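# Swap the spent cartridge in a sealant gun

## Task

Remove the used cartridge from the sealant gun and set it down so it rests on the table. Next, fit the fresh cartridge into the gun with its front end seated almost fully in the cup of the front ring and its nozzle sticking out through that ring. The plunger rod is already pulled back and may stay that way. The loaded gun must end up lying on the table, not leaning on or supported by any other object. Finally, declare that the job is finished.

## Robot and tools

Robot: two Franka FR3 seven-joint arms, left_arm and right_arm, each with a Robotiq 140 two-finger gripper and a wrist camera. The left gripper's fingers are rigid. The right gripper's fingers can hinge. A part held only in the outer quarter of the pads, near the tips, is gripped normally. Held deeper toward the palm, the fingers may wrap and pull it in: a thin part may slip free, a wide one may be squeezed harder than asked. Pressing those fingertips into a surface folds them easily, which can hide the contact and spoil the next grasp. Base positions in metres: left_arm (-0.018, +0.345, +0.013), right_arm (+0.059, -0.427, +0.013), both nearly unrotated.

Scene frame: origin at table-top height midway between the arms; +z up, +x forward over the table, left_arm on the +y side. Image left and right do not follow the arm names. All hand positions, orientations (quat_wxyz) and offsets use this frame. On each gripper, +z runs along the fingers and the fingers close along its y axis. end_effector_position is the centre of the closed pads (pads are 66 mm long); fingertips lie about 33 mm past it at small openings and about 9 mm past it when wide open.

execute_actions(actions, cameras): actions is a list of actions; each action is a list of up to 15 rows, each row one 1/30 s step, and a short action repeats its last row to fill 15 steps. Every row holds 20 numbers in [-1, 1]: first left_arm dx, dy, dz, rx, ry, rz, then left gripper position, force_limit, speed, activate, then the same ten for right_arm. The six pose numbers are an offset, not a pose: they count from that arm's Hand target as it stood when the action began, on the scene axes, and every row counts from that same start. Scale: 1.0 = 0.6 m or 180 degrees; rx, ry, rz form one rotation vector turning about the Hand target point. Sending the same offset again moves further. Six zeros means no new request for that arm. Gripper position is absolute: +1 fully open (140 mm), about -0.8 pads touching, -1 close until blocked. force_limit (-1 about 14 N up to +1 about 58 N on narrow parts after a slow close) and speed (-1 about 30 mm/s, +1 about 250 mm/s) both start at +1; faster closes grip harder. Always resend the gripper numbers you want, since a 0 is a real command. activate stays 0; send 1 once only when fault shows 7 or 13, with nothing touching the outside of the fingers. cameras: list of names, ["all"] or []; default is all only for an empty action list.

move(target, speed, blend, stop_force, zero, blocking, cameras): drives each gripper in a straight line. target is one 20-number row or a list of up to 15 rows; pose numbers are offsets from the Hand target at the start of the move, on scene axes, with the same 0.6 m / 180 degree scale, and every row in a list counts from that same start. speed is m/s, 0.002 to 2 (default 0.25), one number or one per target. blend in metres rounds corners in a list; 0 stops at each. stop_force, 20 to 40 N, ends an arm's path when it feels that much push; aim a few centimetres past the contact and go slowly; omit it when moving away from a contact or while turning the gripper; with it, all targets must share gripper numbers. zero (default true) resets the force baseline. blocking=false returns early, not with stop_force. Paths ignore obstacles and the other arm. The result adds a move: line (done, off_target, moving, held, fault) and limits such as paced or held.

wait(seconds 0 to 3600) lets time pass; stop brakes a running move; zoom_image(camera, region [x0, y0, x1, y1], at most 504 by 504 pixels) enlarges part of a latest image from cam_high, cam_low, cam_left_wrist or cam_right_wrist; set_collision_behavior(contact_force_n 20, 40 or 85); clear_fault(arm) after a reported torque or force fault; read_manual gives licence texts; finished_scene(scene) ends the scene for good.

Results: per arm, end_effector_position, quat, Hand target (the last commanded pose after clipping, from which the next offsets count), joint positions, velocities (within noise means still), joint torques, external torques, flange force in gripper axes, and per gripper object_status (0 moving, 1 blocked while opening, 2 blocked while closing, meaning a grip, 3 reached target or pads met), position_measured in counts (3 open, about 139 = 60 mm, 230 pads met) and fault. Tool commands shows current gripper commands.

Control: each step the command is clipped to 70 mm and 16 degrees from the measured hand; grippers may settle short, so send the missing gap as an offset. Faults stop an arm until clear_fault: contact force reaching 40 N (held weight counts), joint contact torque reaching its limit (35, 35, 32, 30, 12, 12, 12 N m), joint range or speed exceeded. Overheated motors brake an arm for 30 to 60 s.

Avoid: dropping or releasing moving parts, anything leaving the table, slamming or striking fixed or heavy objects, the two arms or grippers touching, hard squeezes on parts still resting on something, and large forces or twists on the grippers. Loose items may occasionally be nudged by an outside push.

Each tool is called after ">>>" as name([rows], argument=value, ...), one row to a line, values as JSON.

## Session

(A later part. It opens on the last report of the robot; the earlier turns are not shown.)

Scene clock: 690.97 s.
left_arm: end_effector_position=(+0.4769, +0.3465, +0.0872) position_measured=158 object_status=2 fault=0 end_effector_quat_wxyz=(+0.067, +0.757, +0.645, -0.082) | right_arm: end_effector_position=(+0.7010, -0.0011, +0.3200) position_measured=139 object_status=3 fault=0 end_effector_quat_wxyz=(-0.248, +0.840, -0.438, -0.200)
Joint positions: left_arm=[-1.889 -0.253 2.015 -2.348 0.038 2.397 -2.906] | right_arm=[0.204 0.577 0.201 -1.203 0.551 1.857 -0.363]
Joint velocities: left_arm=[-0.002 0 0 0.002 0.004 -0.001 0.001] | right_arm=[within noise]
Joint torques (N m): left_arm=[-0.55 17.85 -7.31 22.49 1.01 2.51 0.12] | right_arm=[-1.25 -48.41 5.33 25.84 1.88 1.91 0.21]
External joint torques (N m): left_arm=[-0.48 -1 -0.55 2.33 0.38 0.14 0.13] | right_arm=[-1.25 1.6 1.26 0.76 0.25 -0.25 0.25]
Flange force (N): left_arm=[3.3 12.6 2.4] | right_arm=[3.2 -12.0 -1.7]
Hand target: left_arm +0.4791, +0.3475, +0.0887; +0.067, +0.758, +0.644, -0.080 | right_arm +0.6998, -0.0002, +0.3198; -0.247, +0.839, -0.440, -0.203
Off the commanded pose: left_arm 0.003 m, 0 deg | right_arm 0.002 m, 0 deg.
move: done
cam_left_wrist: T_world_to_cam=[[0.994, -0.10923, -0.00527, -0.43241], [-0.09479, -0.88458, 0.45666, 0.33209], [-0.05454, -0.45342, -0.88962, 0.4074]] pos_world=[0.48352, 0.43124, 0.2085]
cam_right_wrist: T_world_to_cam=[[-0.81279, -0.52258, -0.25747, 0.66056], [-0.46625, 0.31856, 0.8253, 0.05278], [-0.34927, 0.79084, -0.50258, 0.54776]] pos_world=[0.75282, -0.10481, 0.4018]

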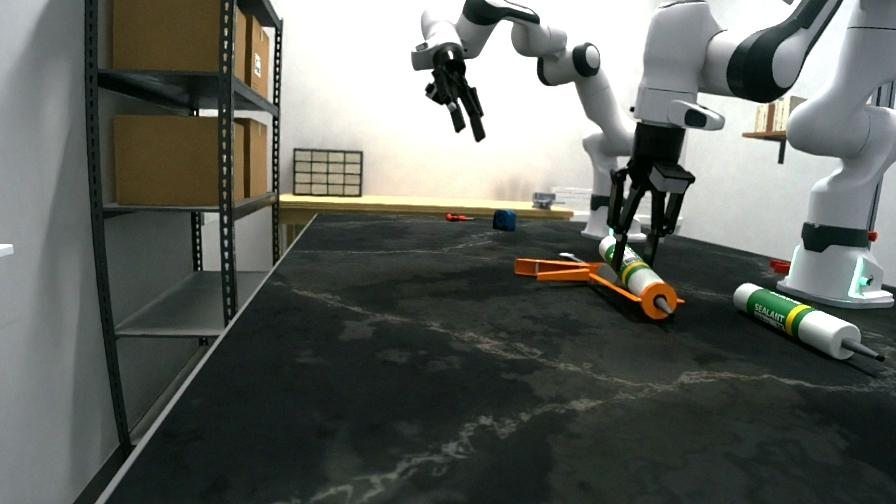

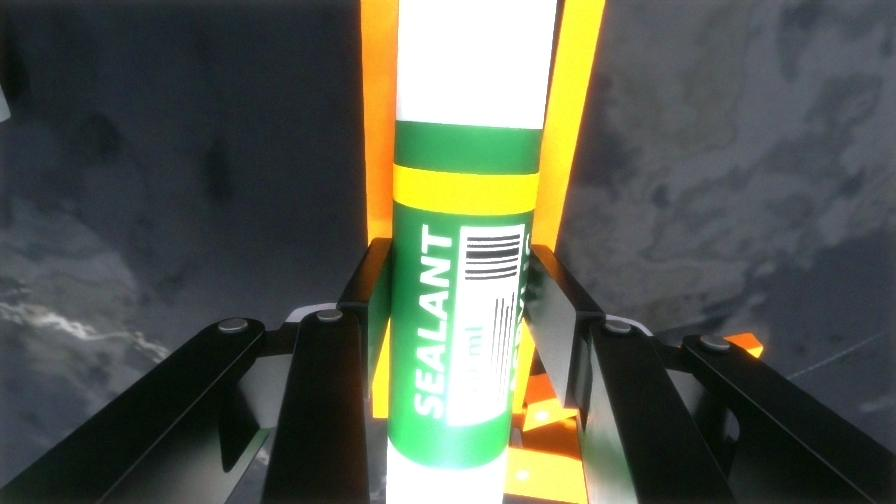

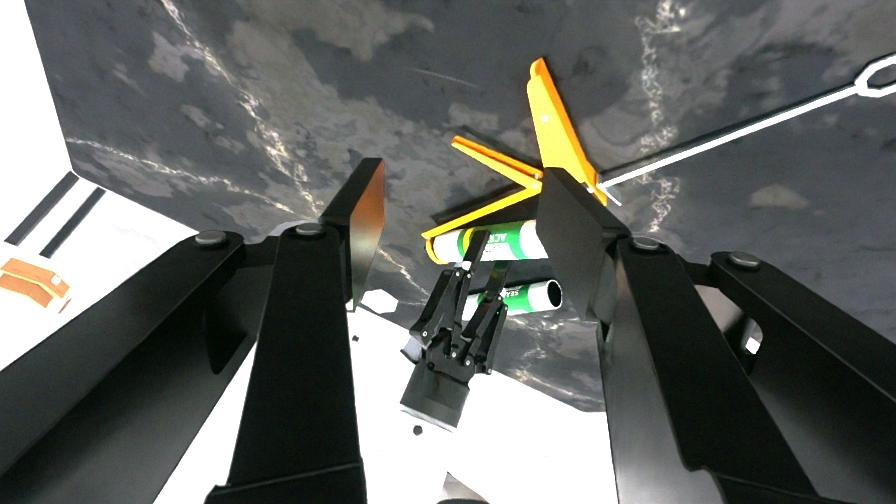

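>>> move([
  [0.0008,0.0049,-0.001,0,0,0,-1,-0.1,-1,0,0,0,0,0,0,0,-0.08,-0.5,0.5,0],
  [0.0002,0.0011,-0.017,0.022,-0.0035,0,-1,-0.1,-1,0,0,0,0,0,0,0,-0.08,-0.5,0.5,0],
], speed=0.01, cameras=["cam_low","cam_left_wrist","cam_right_wrist"])

>>> zoom_image(camera="cam_right_wrist", region=[400, 170, 660, 300])

>>> zoom_image(camera="cam_low", region=[580, 220, 700, 330])

Scene clock: 714.60 s.
left_arm: end_effector_position=(+0.4772, +0.3482, +0.0779) position_measured=158 object_status=2 fault=0 end_effector_quat_wxyz=(+0.044, +0.762, +0.643, -0.057) | right_arm: end_effector_position=(+0.7010, -0.0011, +0.3200) position_measured=139 object_status=3 fault=0 end_effector_quat_wxyz=(-0.248, +0.840, -0.438, -0.200)
Joint positions: left_arm=[-1.979 -0.235 2.081 -2.366 0.104 2.437 -2.97] | right_arm=[0.204 0.577 0.201 -1.203 0.551 1.857 -0.363]
Joint velocities: left_arm=[-0.002 0.001 0.003 0.002 0 0.001 -0.005] | right_arm=[within noise]
Joint torques (N m): left_arm=[-2.1 19.96 -6.46 20 1.16 3.28 -0.42] | right_arm=[-1.27 -48.37 5.31 25.84 1.86 1.9 0.19]
External joint torques (N m): left_arm=[-2.18 -0.05 -0.56 -0.04 0.53 0.83 -0.41] | right_arm=[-1.35 1.59 1.18 0.79 0.23 -0.25 0.23]
Flange force (N): left_arm=[-1.6 9.1 9.5] | right_arm=[3.4 -12.1 -1.8]
Hand target: left_arm +0.4792, +0.3482, +0.0785; +0.045, +0.760, +0.646, -0.054 | right_arm +0.6998, -0.0002, +0.3198; -0.247, +0.839, -0.440, -0.203
Off the commanded pose: left_arm 0.002 m, 0 deg | right_arm 0.002 m, 0 deg.
move: done
cam_left_wrist: T_world_to_cam=[[0.99288, -0.11908, -0.00315, -0.42879], [-0.10815, -0.91228, 0.39504, 0.35872], [-0.04992, -0.39188, -0.91866, 0.37857]] pos_world=[0.48344, 0.42455, 0.20472]
cam_right_wrist: T_world_to_cam=[[-0.81279, -0.52258, -0.25747, 0.66056], [-0.46625, 0.31856, 0.8253, 0.05278], [-0.34927, 0.79084, -0.50258, 0.54776]] pos_world=[0.75282, -0.10481, 0.4018]

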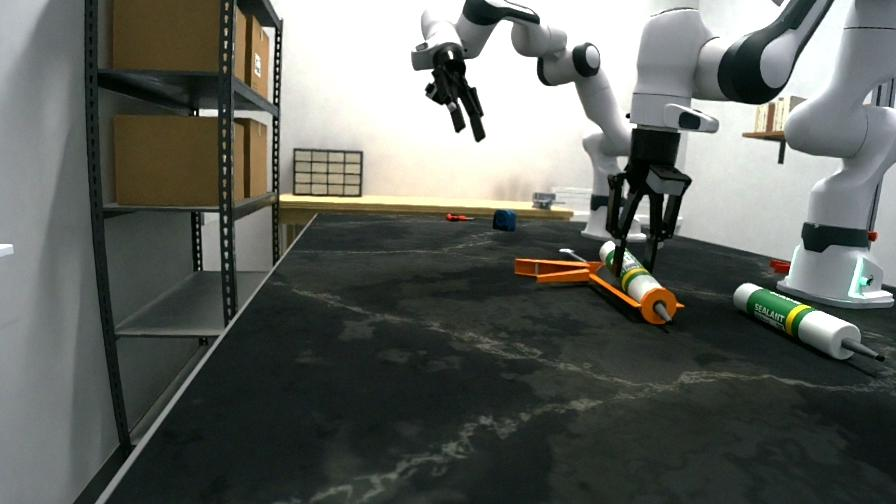

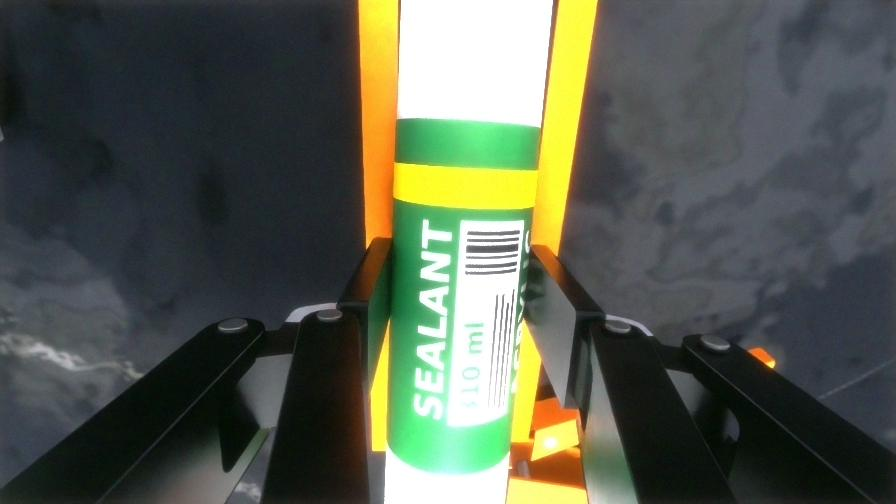

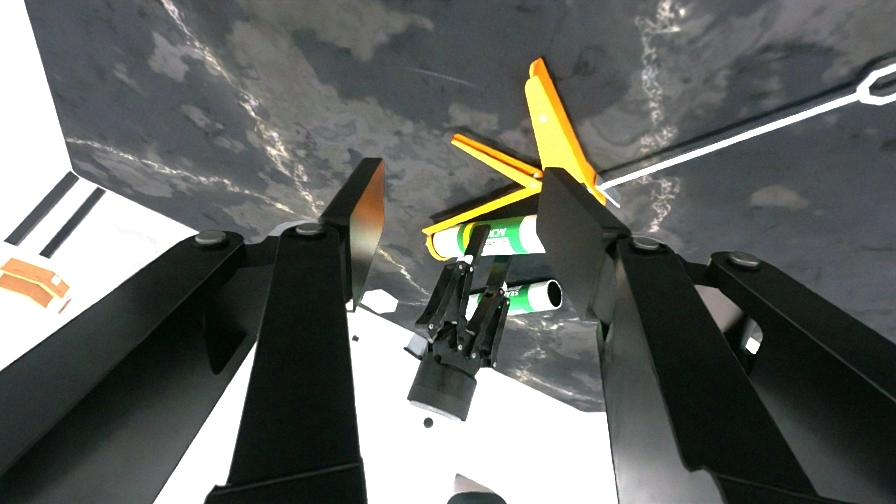

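Scaled by 1.938 from the camera's image (finer frame: 1280x720).

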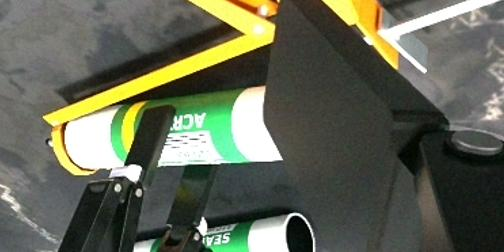

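Scaled by 4.200 from the camera's image (finer frame: 1280x720).

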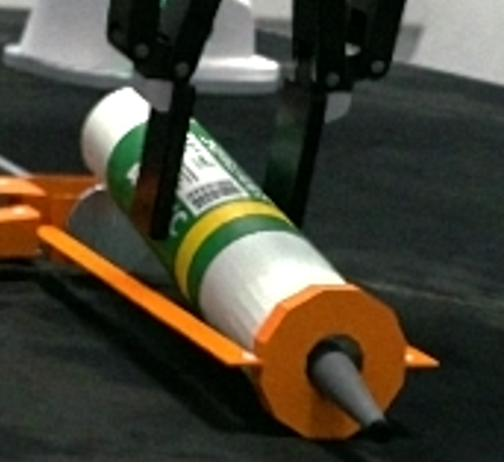

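>>> move(target=[-0.0005,-0.0033,-0.0165,0.022,-0.0035,0,-1,-0.1,-1,0,0,0,0,0,0,0,-0.08,-0.5,0.5,0], speed=0.01, cameras=["cam_low","cam_left_wrist","cam_right_wrist"])

>>> zoom_image(camera="cam_right_wrist", region=[400, 200, 500, 290])

>>> zoom_image(camera="cam_low", region=[580, 220, 700, 330])

Scene clock: 724.63 s.
left_arm: end_effector_position=(+0.4765, +0.3461, +0.0669) position_measured=158 object_status=2 fault=0 end_effector_quat_wxyz=(+0.020, +0.764, +0.645, -0.030) | right_arm: end_effector_position=(+0.7010, -0.0011, +0.3200) position_measured=139 object_status=3 fault=0 end_effector_quat_wxyz=(-0.248, +0.840, -0.438, -0.200)
Joint positions: left_arm=[-2.253 -0.182 2.321 -2.389 0.106 2.488 -3.009] | right_arm=[0.204 0.577 0.201 -1.203 0.551 1.857 -0.363]
Joint torques (N m): left_arm=[-0.75 25.29 -4.25 20.57 0.08 2.96 -0.27] | right_arm=[-1.24 -48.31 5.34 25.85 1.87 1.9 0.16]
External joint torques (N m): left_arm=[-0.65 0.99 -0.35 0.78 -0.52 0.49 -0.27] | right_arm=[-0.95 1.54 1.47 0.85 0.25 -0.26 0.2]
Flange force (N): left_arm=[-2.0 -1.5 -2.8] | right_arm=[3.0 -12.6 -1.6]
Hand target: left_arm +0.4789, +0.3462, +0.0686; +0.022, +0.762, +0.647, -0.027 | right_arm +0.6998, -0.0002, +0.3198; -0.247, +0.839, -0.440, -0.203
Off the commanded pose: left_arm 0.003 m, 1 deg | right_arm 0.002 m, 0 deg.
joint sent to its limit (left arm) — joint 7 (wrist roll), lower limit. The joint targets still meet the commanded pose.
move: done
cam_left_wrist: T_world_to_cam=[[0.99287, -0.11915, -0.00109, -0.42853], [-0.11218, -0.93777, 0.32864, 0.3762], [-0.04018, -0.32618, -0.94445, 0.34193]] pos_world=[0.48142, 0.41326, 0.19884]
cam_right_wrist: T_world_to_cam=[[-0.81279, -0.52258, -0.25747, 0.66056], [-0.46625, 0.31856, 0.8253, 0.05278], [-0.34927, 0.79084, -0.50258, 0.54776]] pos_world=[0.75282, -0.10481, 0.4018]

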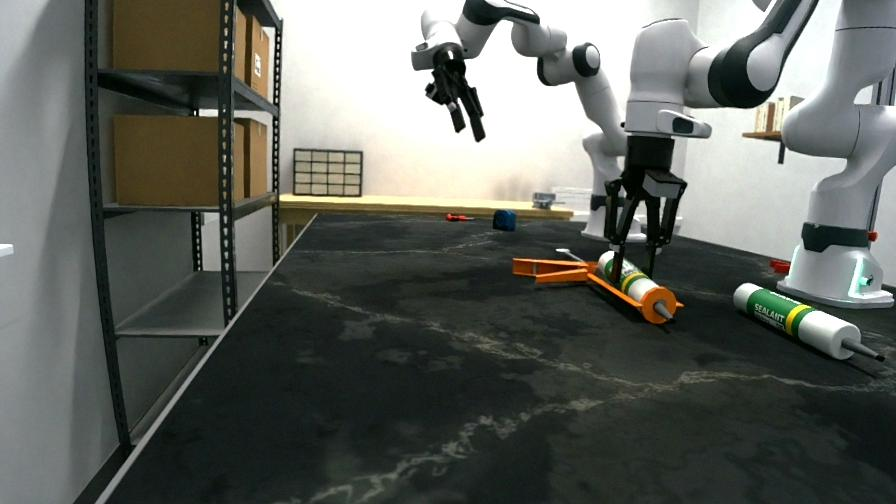

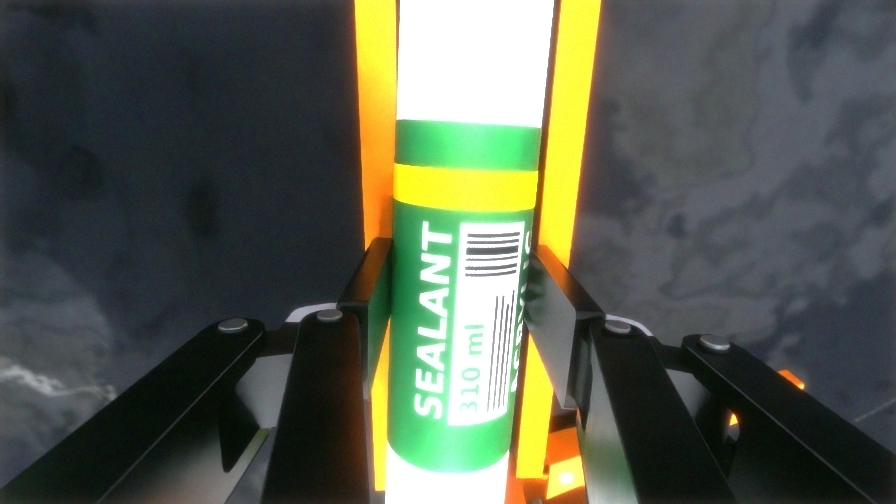

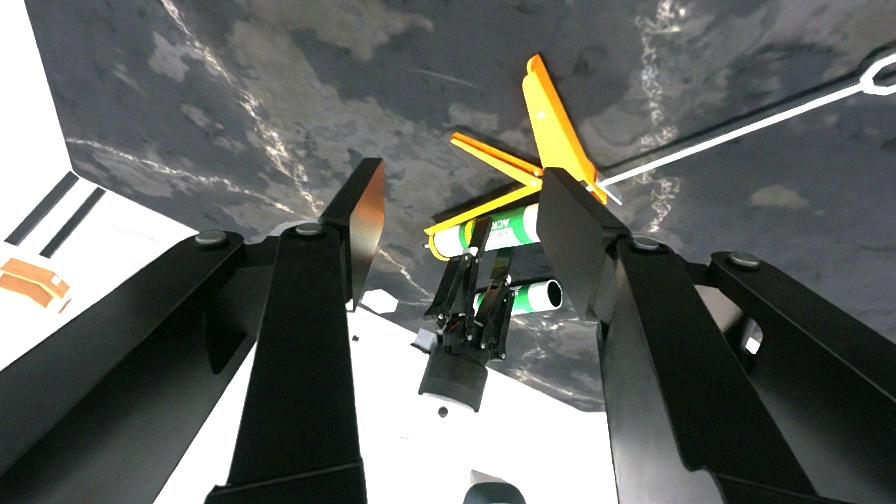

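Scaled by 5.040 from the camera's image (finer frame: 1280x720).

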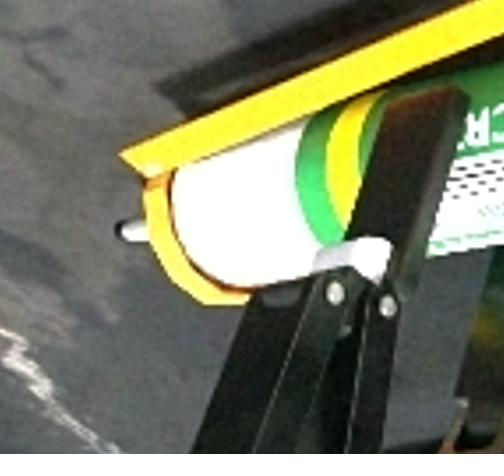

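Scaled by 4.200 from the camera's image (finer frame: 1280x720).

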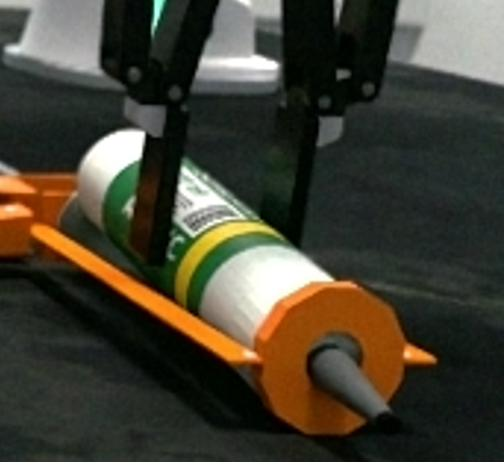

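>>> move(target=[-0.0004,-0.0023,-0.0160,0.022,-0.0035,0,-1,-0.1,-1,0,0,0,0,0,0,0,-0.08,-0.5,0.5,0], speed=0.01, cameras=["cam_high","cam_low","cam_left_wrist","cam_right_wrist"])

>>> zoom_image(camera="cam_high", region=[460, 200, 640, 340])

>>> zoom_image(camera="cam_right_wrist", region=[400, 200, 500, 290])

>>> zoom_image(camera="cam_low", region=[580, 220, 700, 330])

Scene clock: 738.20 s.
left_arm: end_effector_position=(+0.4772, +0.3444, +0.0587) position_measured=158 object_status=2 fault=0 end_effector_quat_wxyz=(+0.000, +0.764, +0.645, -0.004) | right_arm: end_effector_position=(+0.7010, -0.0011, +0.3200) position_measured=139 object_status=3 fault=0 end_effector_quat_wxyz=(-0.248, +0.840, -0.438, -0.200)
Joint positions: left_arm=[-2.832 -0.139 2.864 -2.406 0.057 2.533 -3.011] | right_arm=[0.204 0.577 0.201 -1.203 0.551 1.857 -0.363]
Joint torques (N m): left_arm=[-0.47 30.23 0.14 19.1 0.43 3.19 -0.14] | right_arm=[-1.21 -48.36 5.37 25.89 1.87 1.9 0.2]
External joint torques (N m): left_arm=[-0.44 -1.02 1.16 -0.59 -0.11 0.66 -0.14] | right_arm=[-1.01 1.39 1.45 0.93 0.25 -0.26 0.24]
Flange force (N): left_arm=[0.1 0.2 4.6] | right_arm=[2.9 -12.6 -1.8]
Hand target: left_arm +0.4787, +0.3448, +0.0590; -0.001, +0.762, +0.647, -0.001 | right_arm +0.6998, -0.0002, +0.3198; -0.247, +0.839, -0.440, -0.203
Off the commanded pose: left_arm 0.002 m, 1 deg | right_arm 0.002 m, 0 deg.
joint sent to its limit (left arm) — joint 3 (upper arm roll), upper limit; joint 7 (wrist roll), lower limit. The joint targets still meet the commanded pose.
move: done
cam_left_wrist: T_world_to_cam=[[0.99269, -0.12059, 0.00393, -0.42907], [-0.11728, -0.95676, 0.2662, 0.39004], [-0.02834, -0.26472, -0.96391, 0.308]] pos_world=[0.48041, 0.40297, 0.19474]
cam_right_wrist: T_world_to_cam=[[-0.81279, -0.52258, -0.25747, 0.66056], [-0.46625, 0.31856, 0.8253, 0.05278], [-0.34927, 0.79084, -0.50258, 0.54776]] pos_world=[0.75282, -0.10481, 0.4018]

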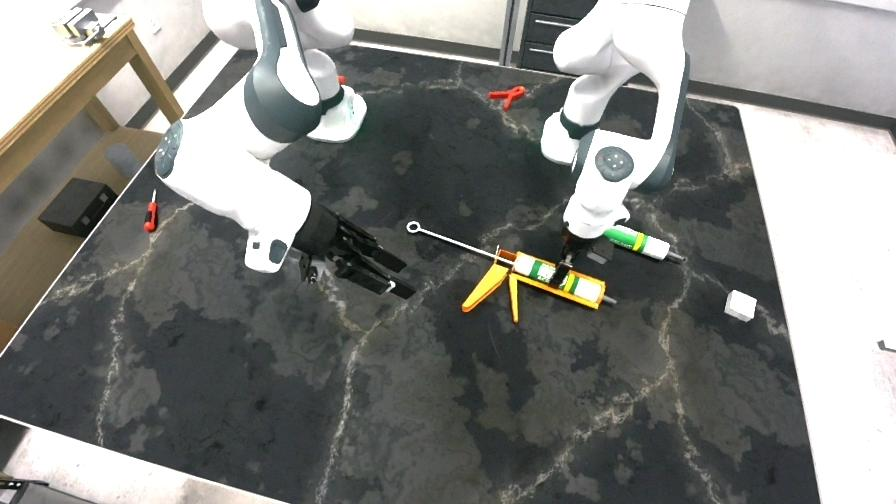

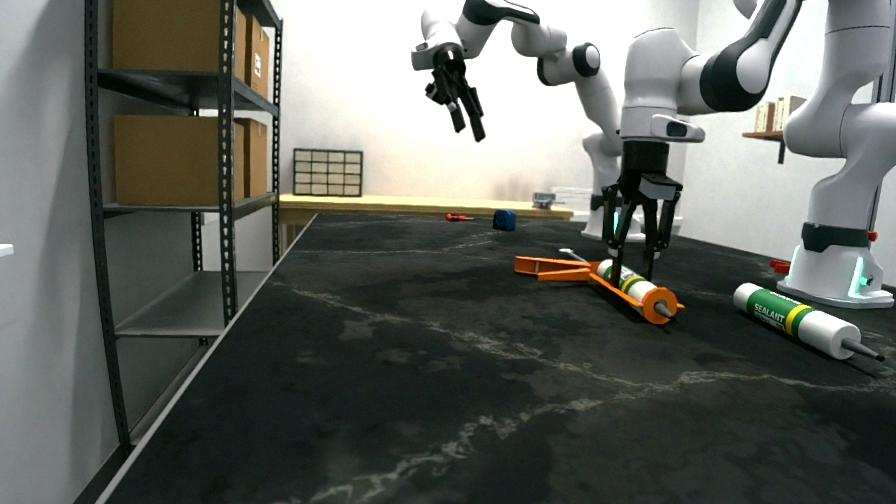

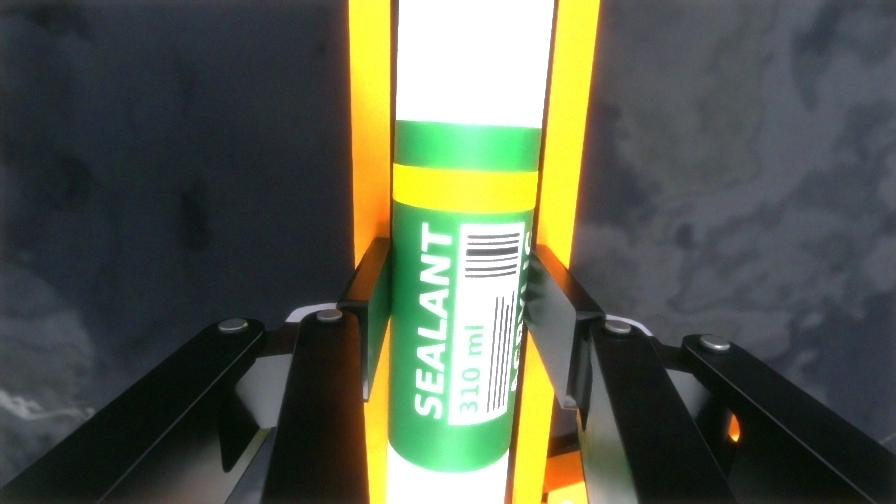

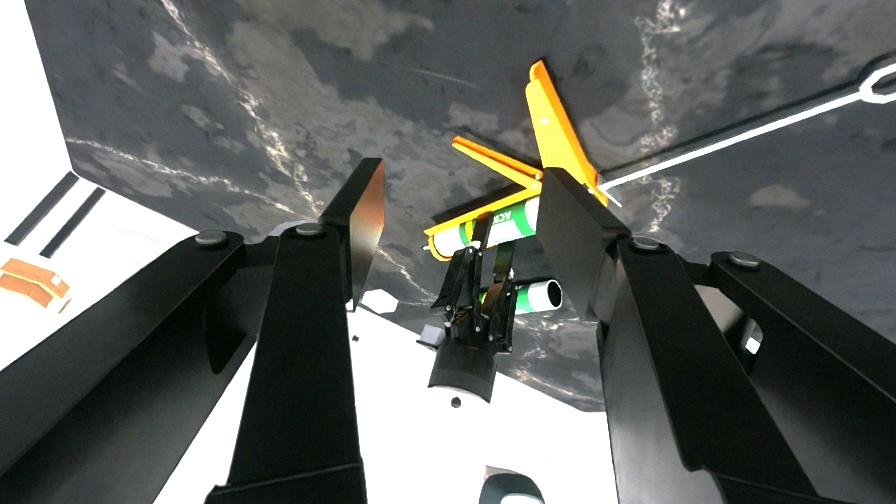

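Scaled by 2.800 from the camera's image (finer frame: 1280x720).

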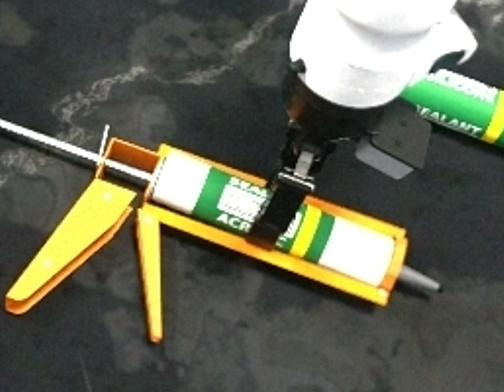

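Scaled by 5.040 from the camera's image (finer frame: 1280x720).

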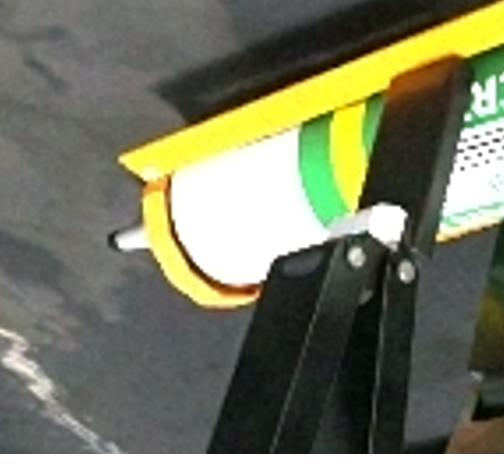

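Scaled by 4.200 from the camera's image (finer frame: 1280x720).

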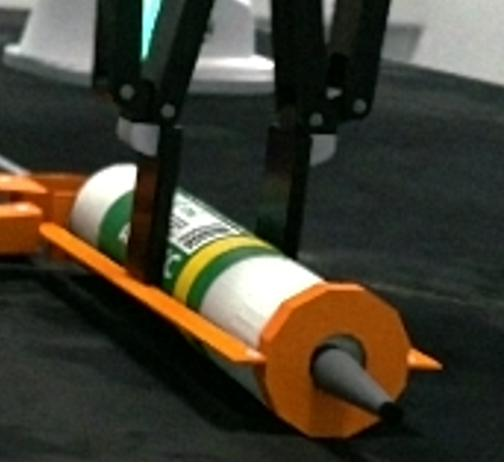

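>>> move(target=[0.0021,0.0131,0,0,0,0,-1,-0.1,-1,0,0,0,0,0,0,0,-0.08,-0.5,0.5,0], speed=0.01, cameras=["cam_low","cam_left_wrist","cam_right_wrist"])

>>> zoom_image(camera="cam_right_wrist", region=[400, 200, 500, 290])

>>> zoom_image(camera="cam_low", region=[580, 220, 700, 330])

Scene clock: 746.37 s.
left_arm: end_effector_position=(+0.4783, +0.3495, +0.0588) position_measured=158 object_status=2 fault=0 end_effector_quat_wxyz=(-0.001, +0.764, +0.645, -0.003) | right_arm: end_effector_position=(+0.7010, -0.0011, +0.3200) position_measured=139 object_status=3 fault=0 end_effector_quat_wxyz=(-0.248, +0.840, -0.438, -0.200)
Joint positions: left_arm=[-2.824 -0.141 2.864 -2.404 0.065 2.533 -3.011] | right_arm=[0.204 0.577 0.201 -1.203 0.551 1.857 -0.363]
Joint torques (N m): left_arm=[0.82 29.42 0.05 20.48 1.37 2.79 -0.16] | right_arm=[-1.31 -48.35 5.31 25.84 1.87 1.9 0.21]
External joint torques (N m): left_arm=[0.86 -1.78 1.08 0.87 0.83 0.28 -0.16] | right_arm=[-1.14 1.6 1.36 0.78 0.24 -0.27 0.25]
Flange force (N): left_arm=[2.7 7.7 6.0] | right_arm=[3.1 -12.3 -1.7]
Hand target: left_arm +0.4799, +0.3527, +0.0590; -0.001, +0.762, +0.647, -0.001 | right_arm +0.6998, -0.0002, +0.3198; -0.247, +0.839, -0.440, -0.203
Off the commanded pose: left_arm 0.004 m, 0 deg | right_arm 0.002 m, 0 deg.
joint sent to its limit (left arm) — joint 3 (upper arm roll), upper limit; joint 7 (wrist roll), lower limit. The joint targets still meet the commanded pose.
move: off_target (left_arm)
cam_left_wrist: T_world_to_cam=[[0.99293, -0.11856, 0.00513, -0.43049], [-0.11575, -0.95808, 0.26206, 0.39497], [-0.02615, -0.26081, -0.96504, 0.30709]] pos_world=[0.4812, 0.40747, 0.19505]
cam_right_wrist: T_world_to_cam=[[-0.81279, -0.52258, -0.25747, 0.66056], [-0.46625, 0.31856, 0.8253, 0.05278], [-0.34927, 0.79084, -0.50258, 0.54776]] pos_world=[0.75282, -0.10481, 0.4018]

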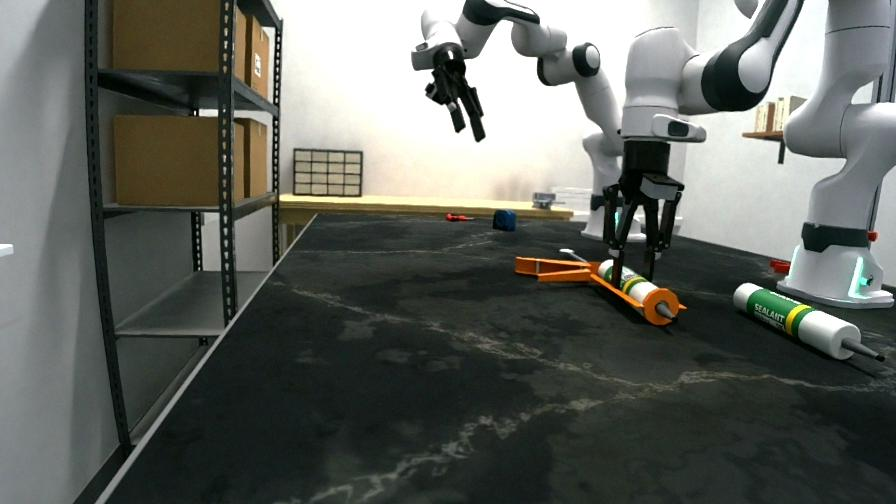

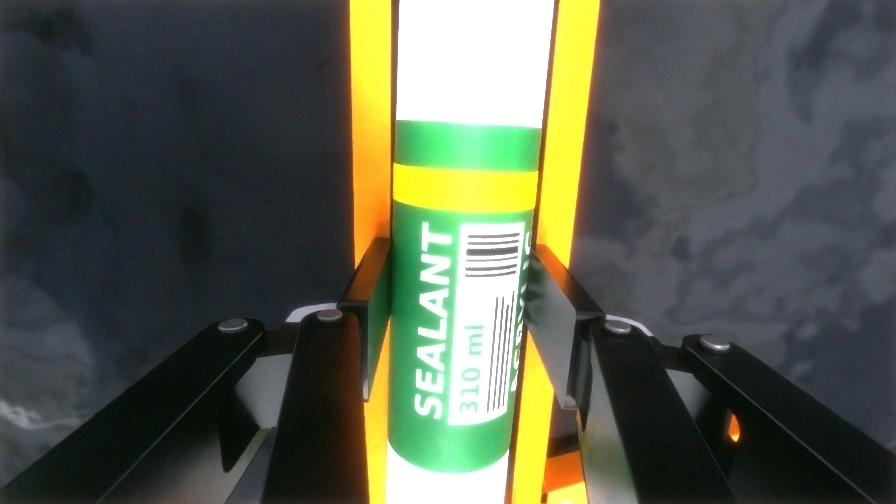

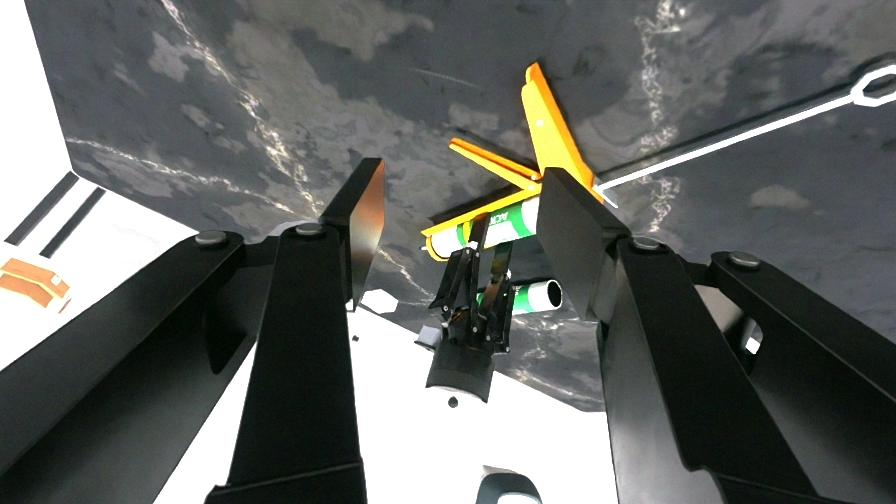

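Scaled by 5.040 from the camera's image (finer frame: 1280x720).

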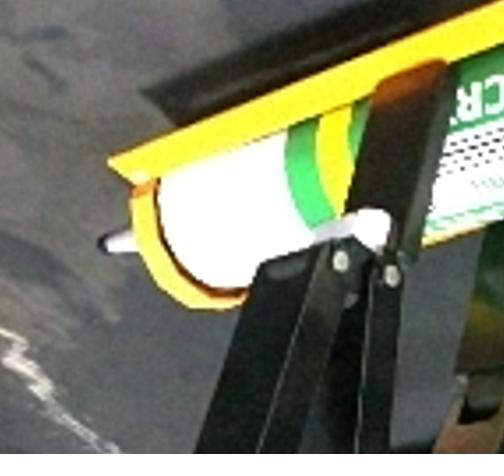

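Scaled by 4.200 from the camera's image (finer frame: 1280x720).

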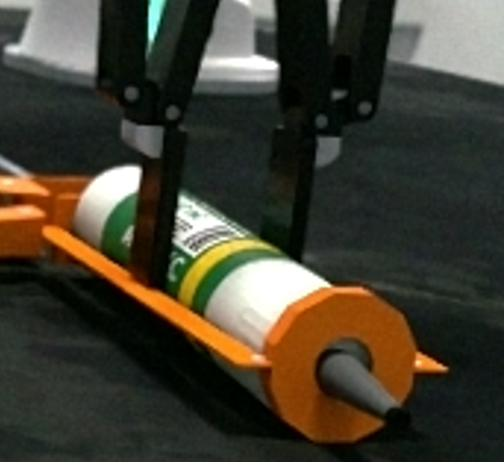

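>>> execute_actions([
  [[0,0,0,0,0,0,-1,-0.1,-1,0,0,0,0,0,0,0,-0.08,-0.5,0.5,0]],
], cameras=["cam_high"])

>>> zoom_image(camera="cam_high", region=[550, 230, 640, 320])

>>> zoom_image(camera="cam_high", region=[610, 200, 700, 290])

>>> zoom_image(camera="cam_high", region=[490, 230, 580, 320])

Scene clock: 755.70 s.
left_arm: end_effector_position=(+0.4783, +0.3495, +0.0588) position_measured=158 object_status=2 fault=0 end_effector_quat_wxyz=(-0.001, +0.764, +0.645, -0.002) | right_arm: end_effector_position=(+0.7010, -0.0011, +0.3200) position_measured=139 object_status=3 fault=0 end_effector_quat_wxyz=(-0.248, +0.840, -0.438, -0.200)
Joint positions: left_arm=[-2.824 -0.141 2.864 -2.404 0.065 2.533 -3.011] | right_arm=[0.204 0.577 0.201 -1.203 0.551 1.857 -0.363]
Joint torques (N m): left_arm=[1.01 29.41 0.08 20.35 1.33 2.81 -0.13] | right_arm=[-1.2 -48.4 5.3 25.84 1.85 1.91 0.21]
External joint torques (N m): left_arm=[1.17 -1.91 1.23 0.64 0.78 0.27 -0.13] | right_arm=[-1.08 1.78 1.29 0.66 0.22 -0.26 0.25]
Flange force (N): left_arm=[3.2 7.1 6.2] | right_arm=[3.2 -12.3 -1.4]
Hand target: left_arm +0.4799, +0.3527, +0.0590; -0.001, +0.762, +0.647, -0.001 | right_arm +0.6998, -0.0002, +0.3198; -0.247, +0.839, -0.440, -0.203
Off the commanded pose: left_arm 0.004 m, 0 deg | right_arm 0.002 m, 0 deg.
joint sent to its limit (left arm) — joint 3 (upper arm roll), upper limit; joint 7 (wrist roll), lower limit. The joint targets still meet the commanded pose.

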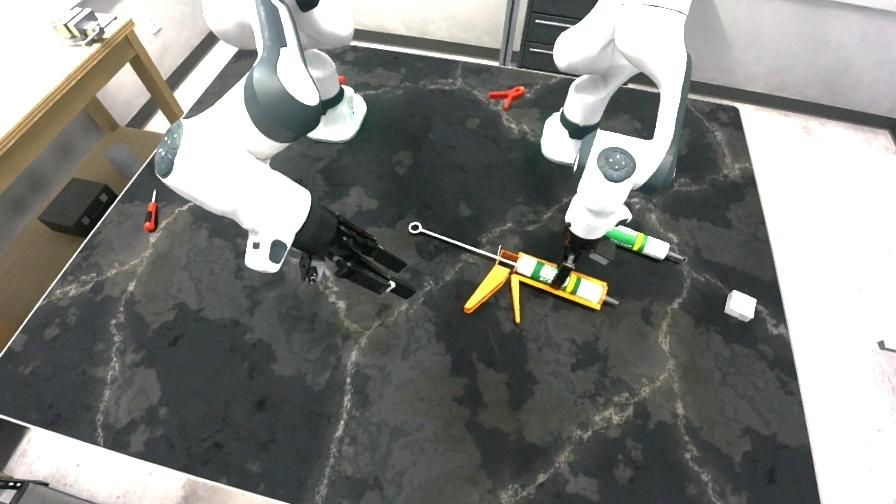

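Scaled by 5.600 from the camera's image (finer frame: 1280x720).

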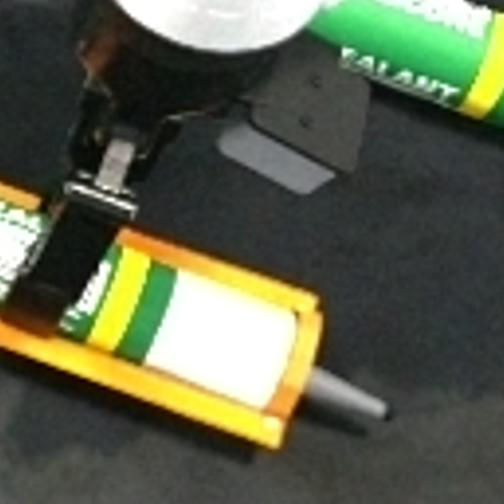

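Scaled by 5.600 from the camera's image (finer frame: 1280x720).

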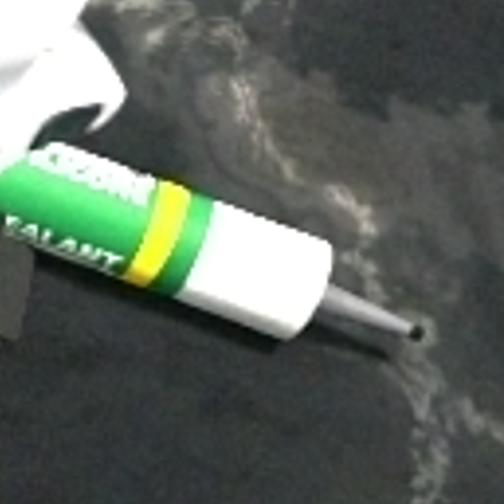

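Scaled by 5.600 from the camera's image (finer frame: 1280x720).

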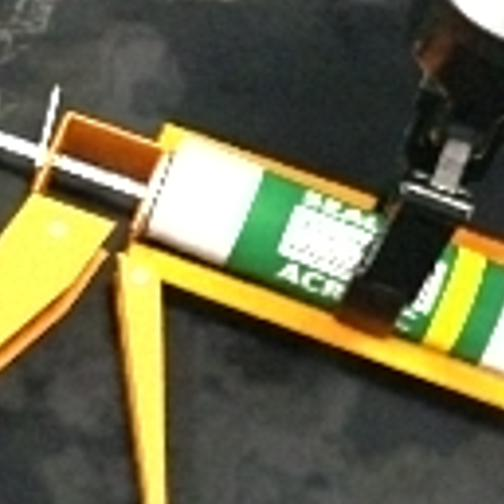

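>>> execute_actions([
  [[0,0,0,0,0,0,-1,-0.1,-1,0,0,0,0,0,0,0,-0.08,-0.5,0.5,0]],
], cameras=["cam_high","cam_low"])

>>> zoom_image(camera="cam_low", region=[620, 260, 700, 330])

>>> zoom_image(camera="cam_low", region=[730, 280, 890, 370])

>>> zoom_image(camera="cam_high", region=[505, 240, 545, 280])

>>> zoom_image(camera="cam_high", region=[580, 265, 620, 310])

Scene clock: 812.23 s.
left_arm: end_effector_position=(+0.4783, +0.3495, +0.0588) position_measured=158 object_status=2 fault=0 end_effector_quat_wxyz=(-0.001, +0.764, +0.645, -0.002) | right_arm: end_effector_position=(+0.7010, -0.0011, +0.3200) position_measured=139 object_status=3 fault=0 end_effector_quat_wxyz=(-0.248, +0.840, -0.438, -0.200)
Joint positions: left_arm=[-2.824 -0.141 2.864 -2.404 0.065 2.533 -3.011] | right_arm=[0.204 0.577 0.201 -1.203 0.551 1.857 -0.363]
Joint torques (N m): left_arm=[1.02 29.43 0.09 20.36 1.34 2.79 -0.13] | right_arm=[-1.21 -48.35 5.25 25.83 1.86 1.91 0.18]
External joint torques (N m): left_arm=[1.08 -1.84 1.14 0.63 0.8 0.25 -0.13] | right_arm=[-1.19 1.49 1.21 0.84 0.23 -0.24 0.22]
Flange force (N): left_arm=[3.0 7.0 6.0] | right_arm=[3.1 -12.2 -1.8]
Hand target: left_arm +0.4799, +0.3527, +0.0590; -0.001, +0.762, +0.647, -0.001 | right_arm +0.6998, -0.0002, +0.3198; -0.247, +0.839, -0.440, -0.203
Off the commanded pose: left_arm 0.004 m, 0 deg | right_arm 0.002 m, 0 deg.
joint sent to its limit (left arm) — joint 3 (upper arm roll), upper limit; joint 7 (wrist roll), lower limit. The joint targets still meet the commanded pose.

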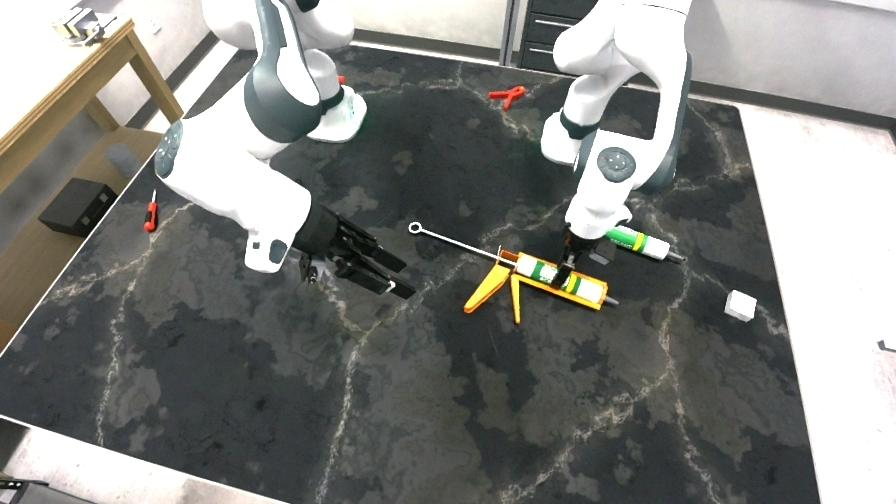

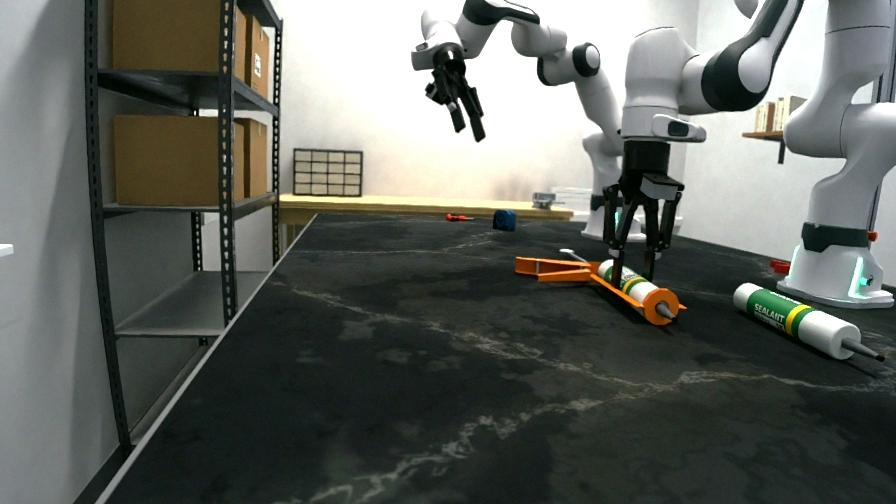

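Scaled by 6.300 from the camera's image (finer frame: 1280x720).

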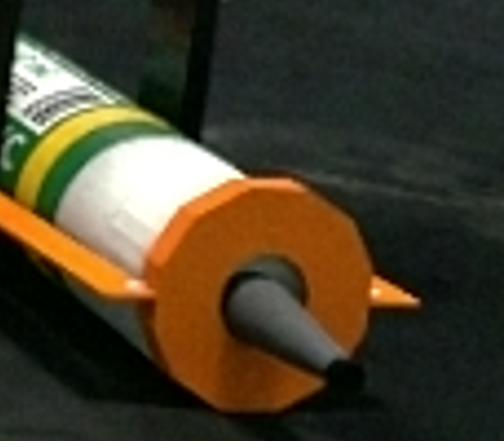

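Scaled by 3.150 from the camera's image (finer frame: 1280x720).

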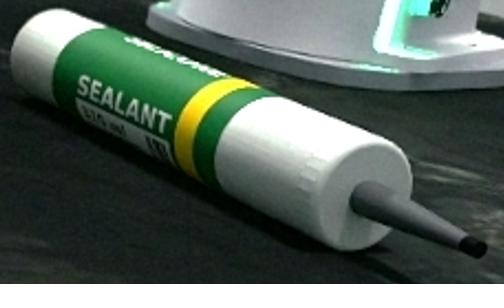

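Scaled by 12.600 from the camera's image (finer frame: 1280x720).

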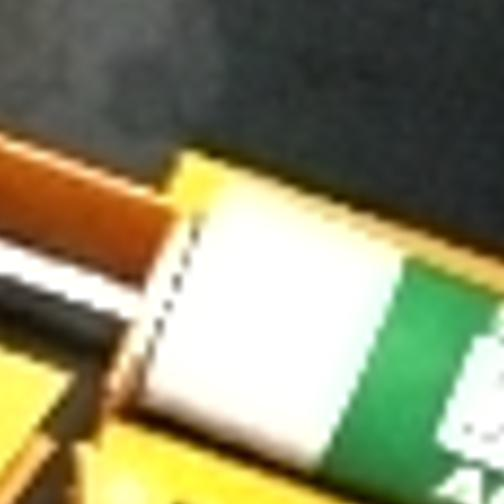

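Scaled by 11.200 from the camera's image (finer frame: 1280x720).

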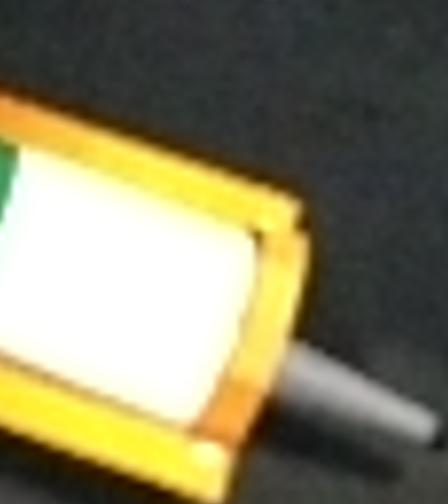

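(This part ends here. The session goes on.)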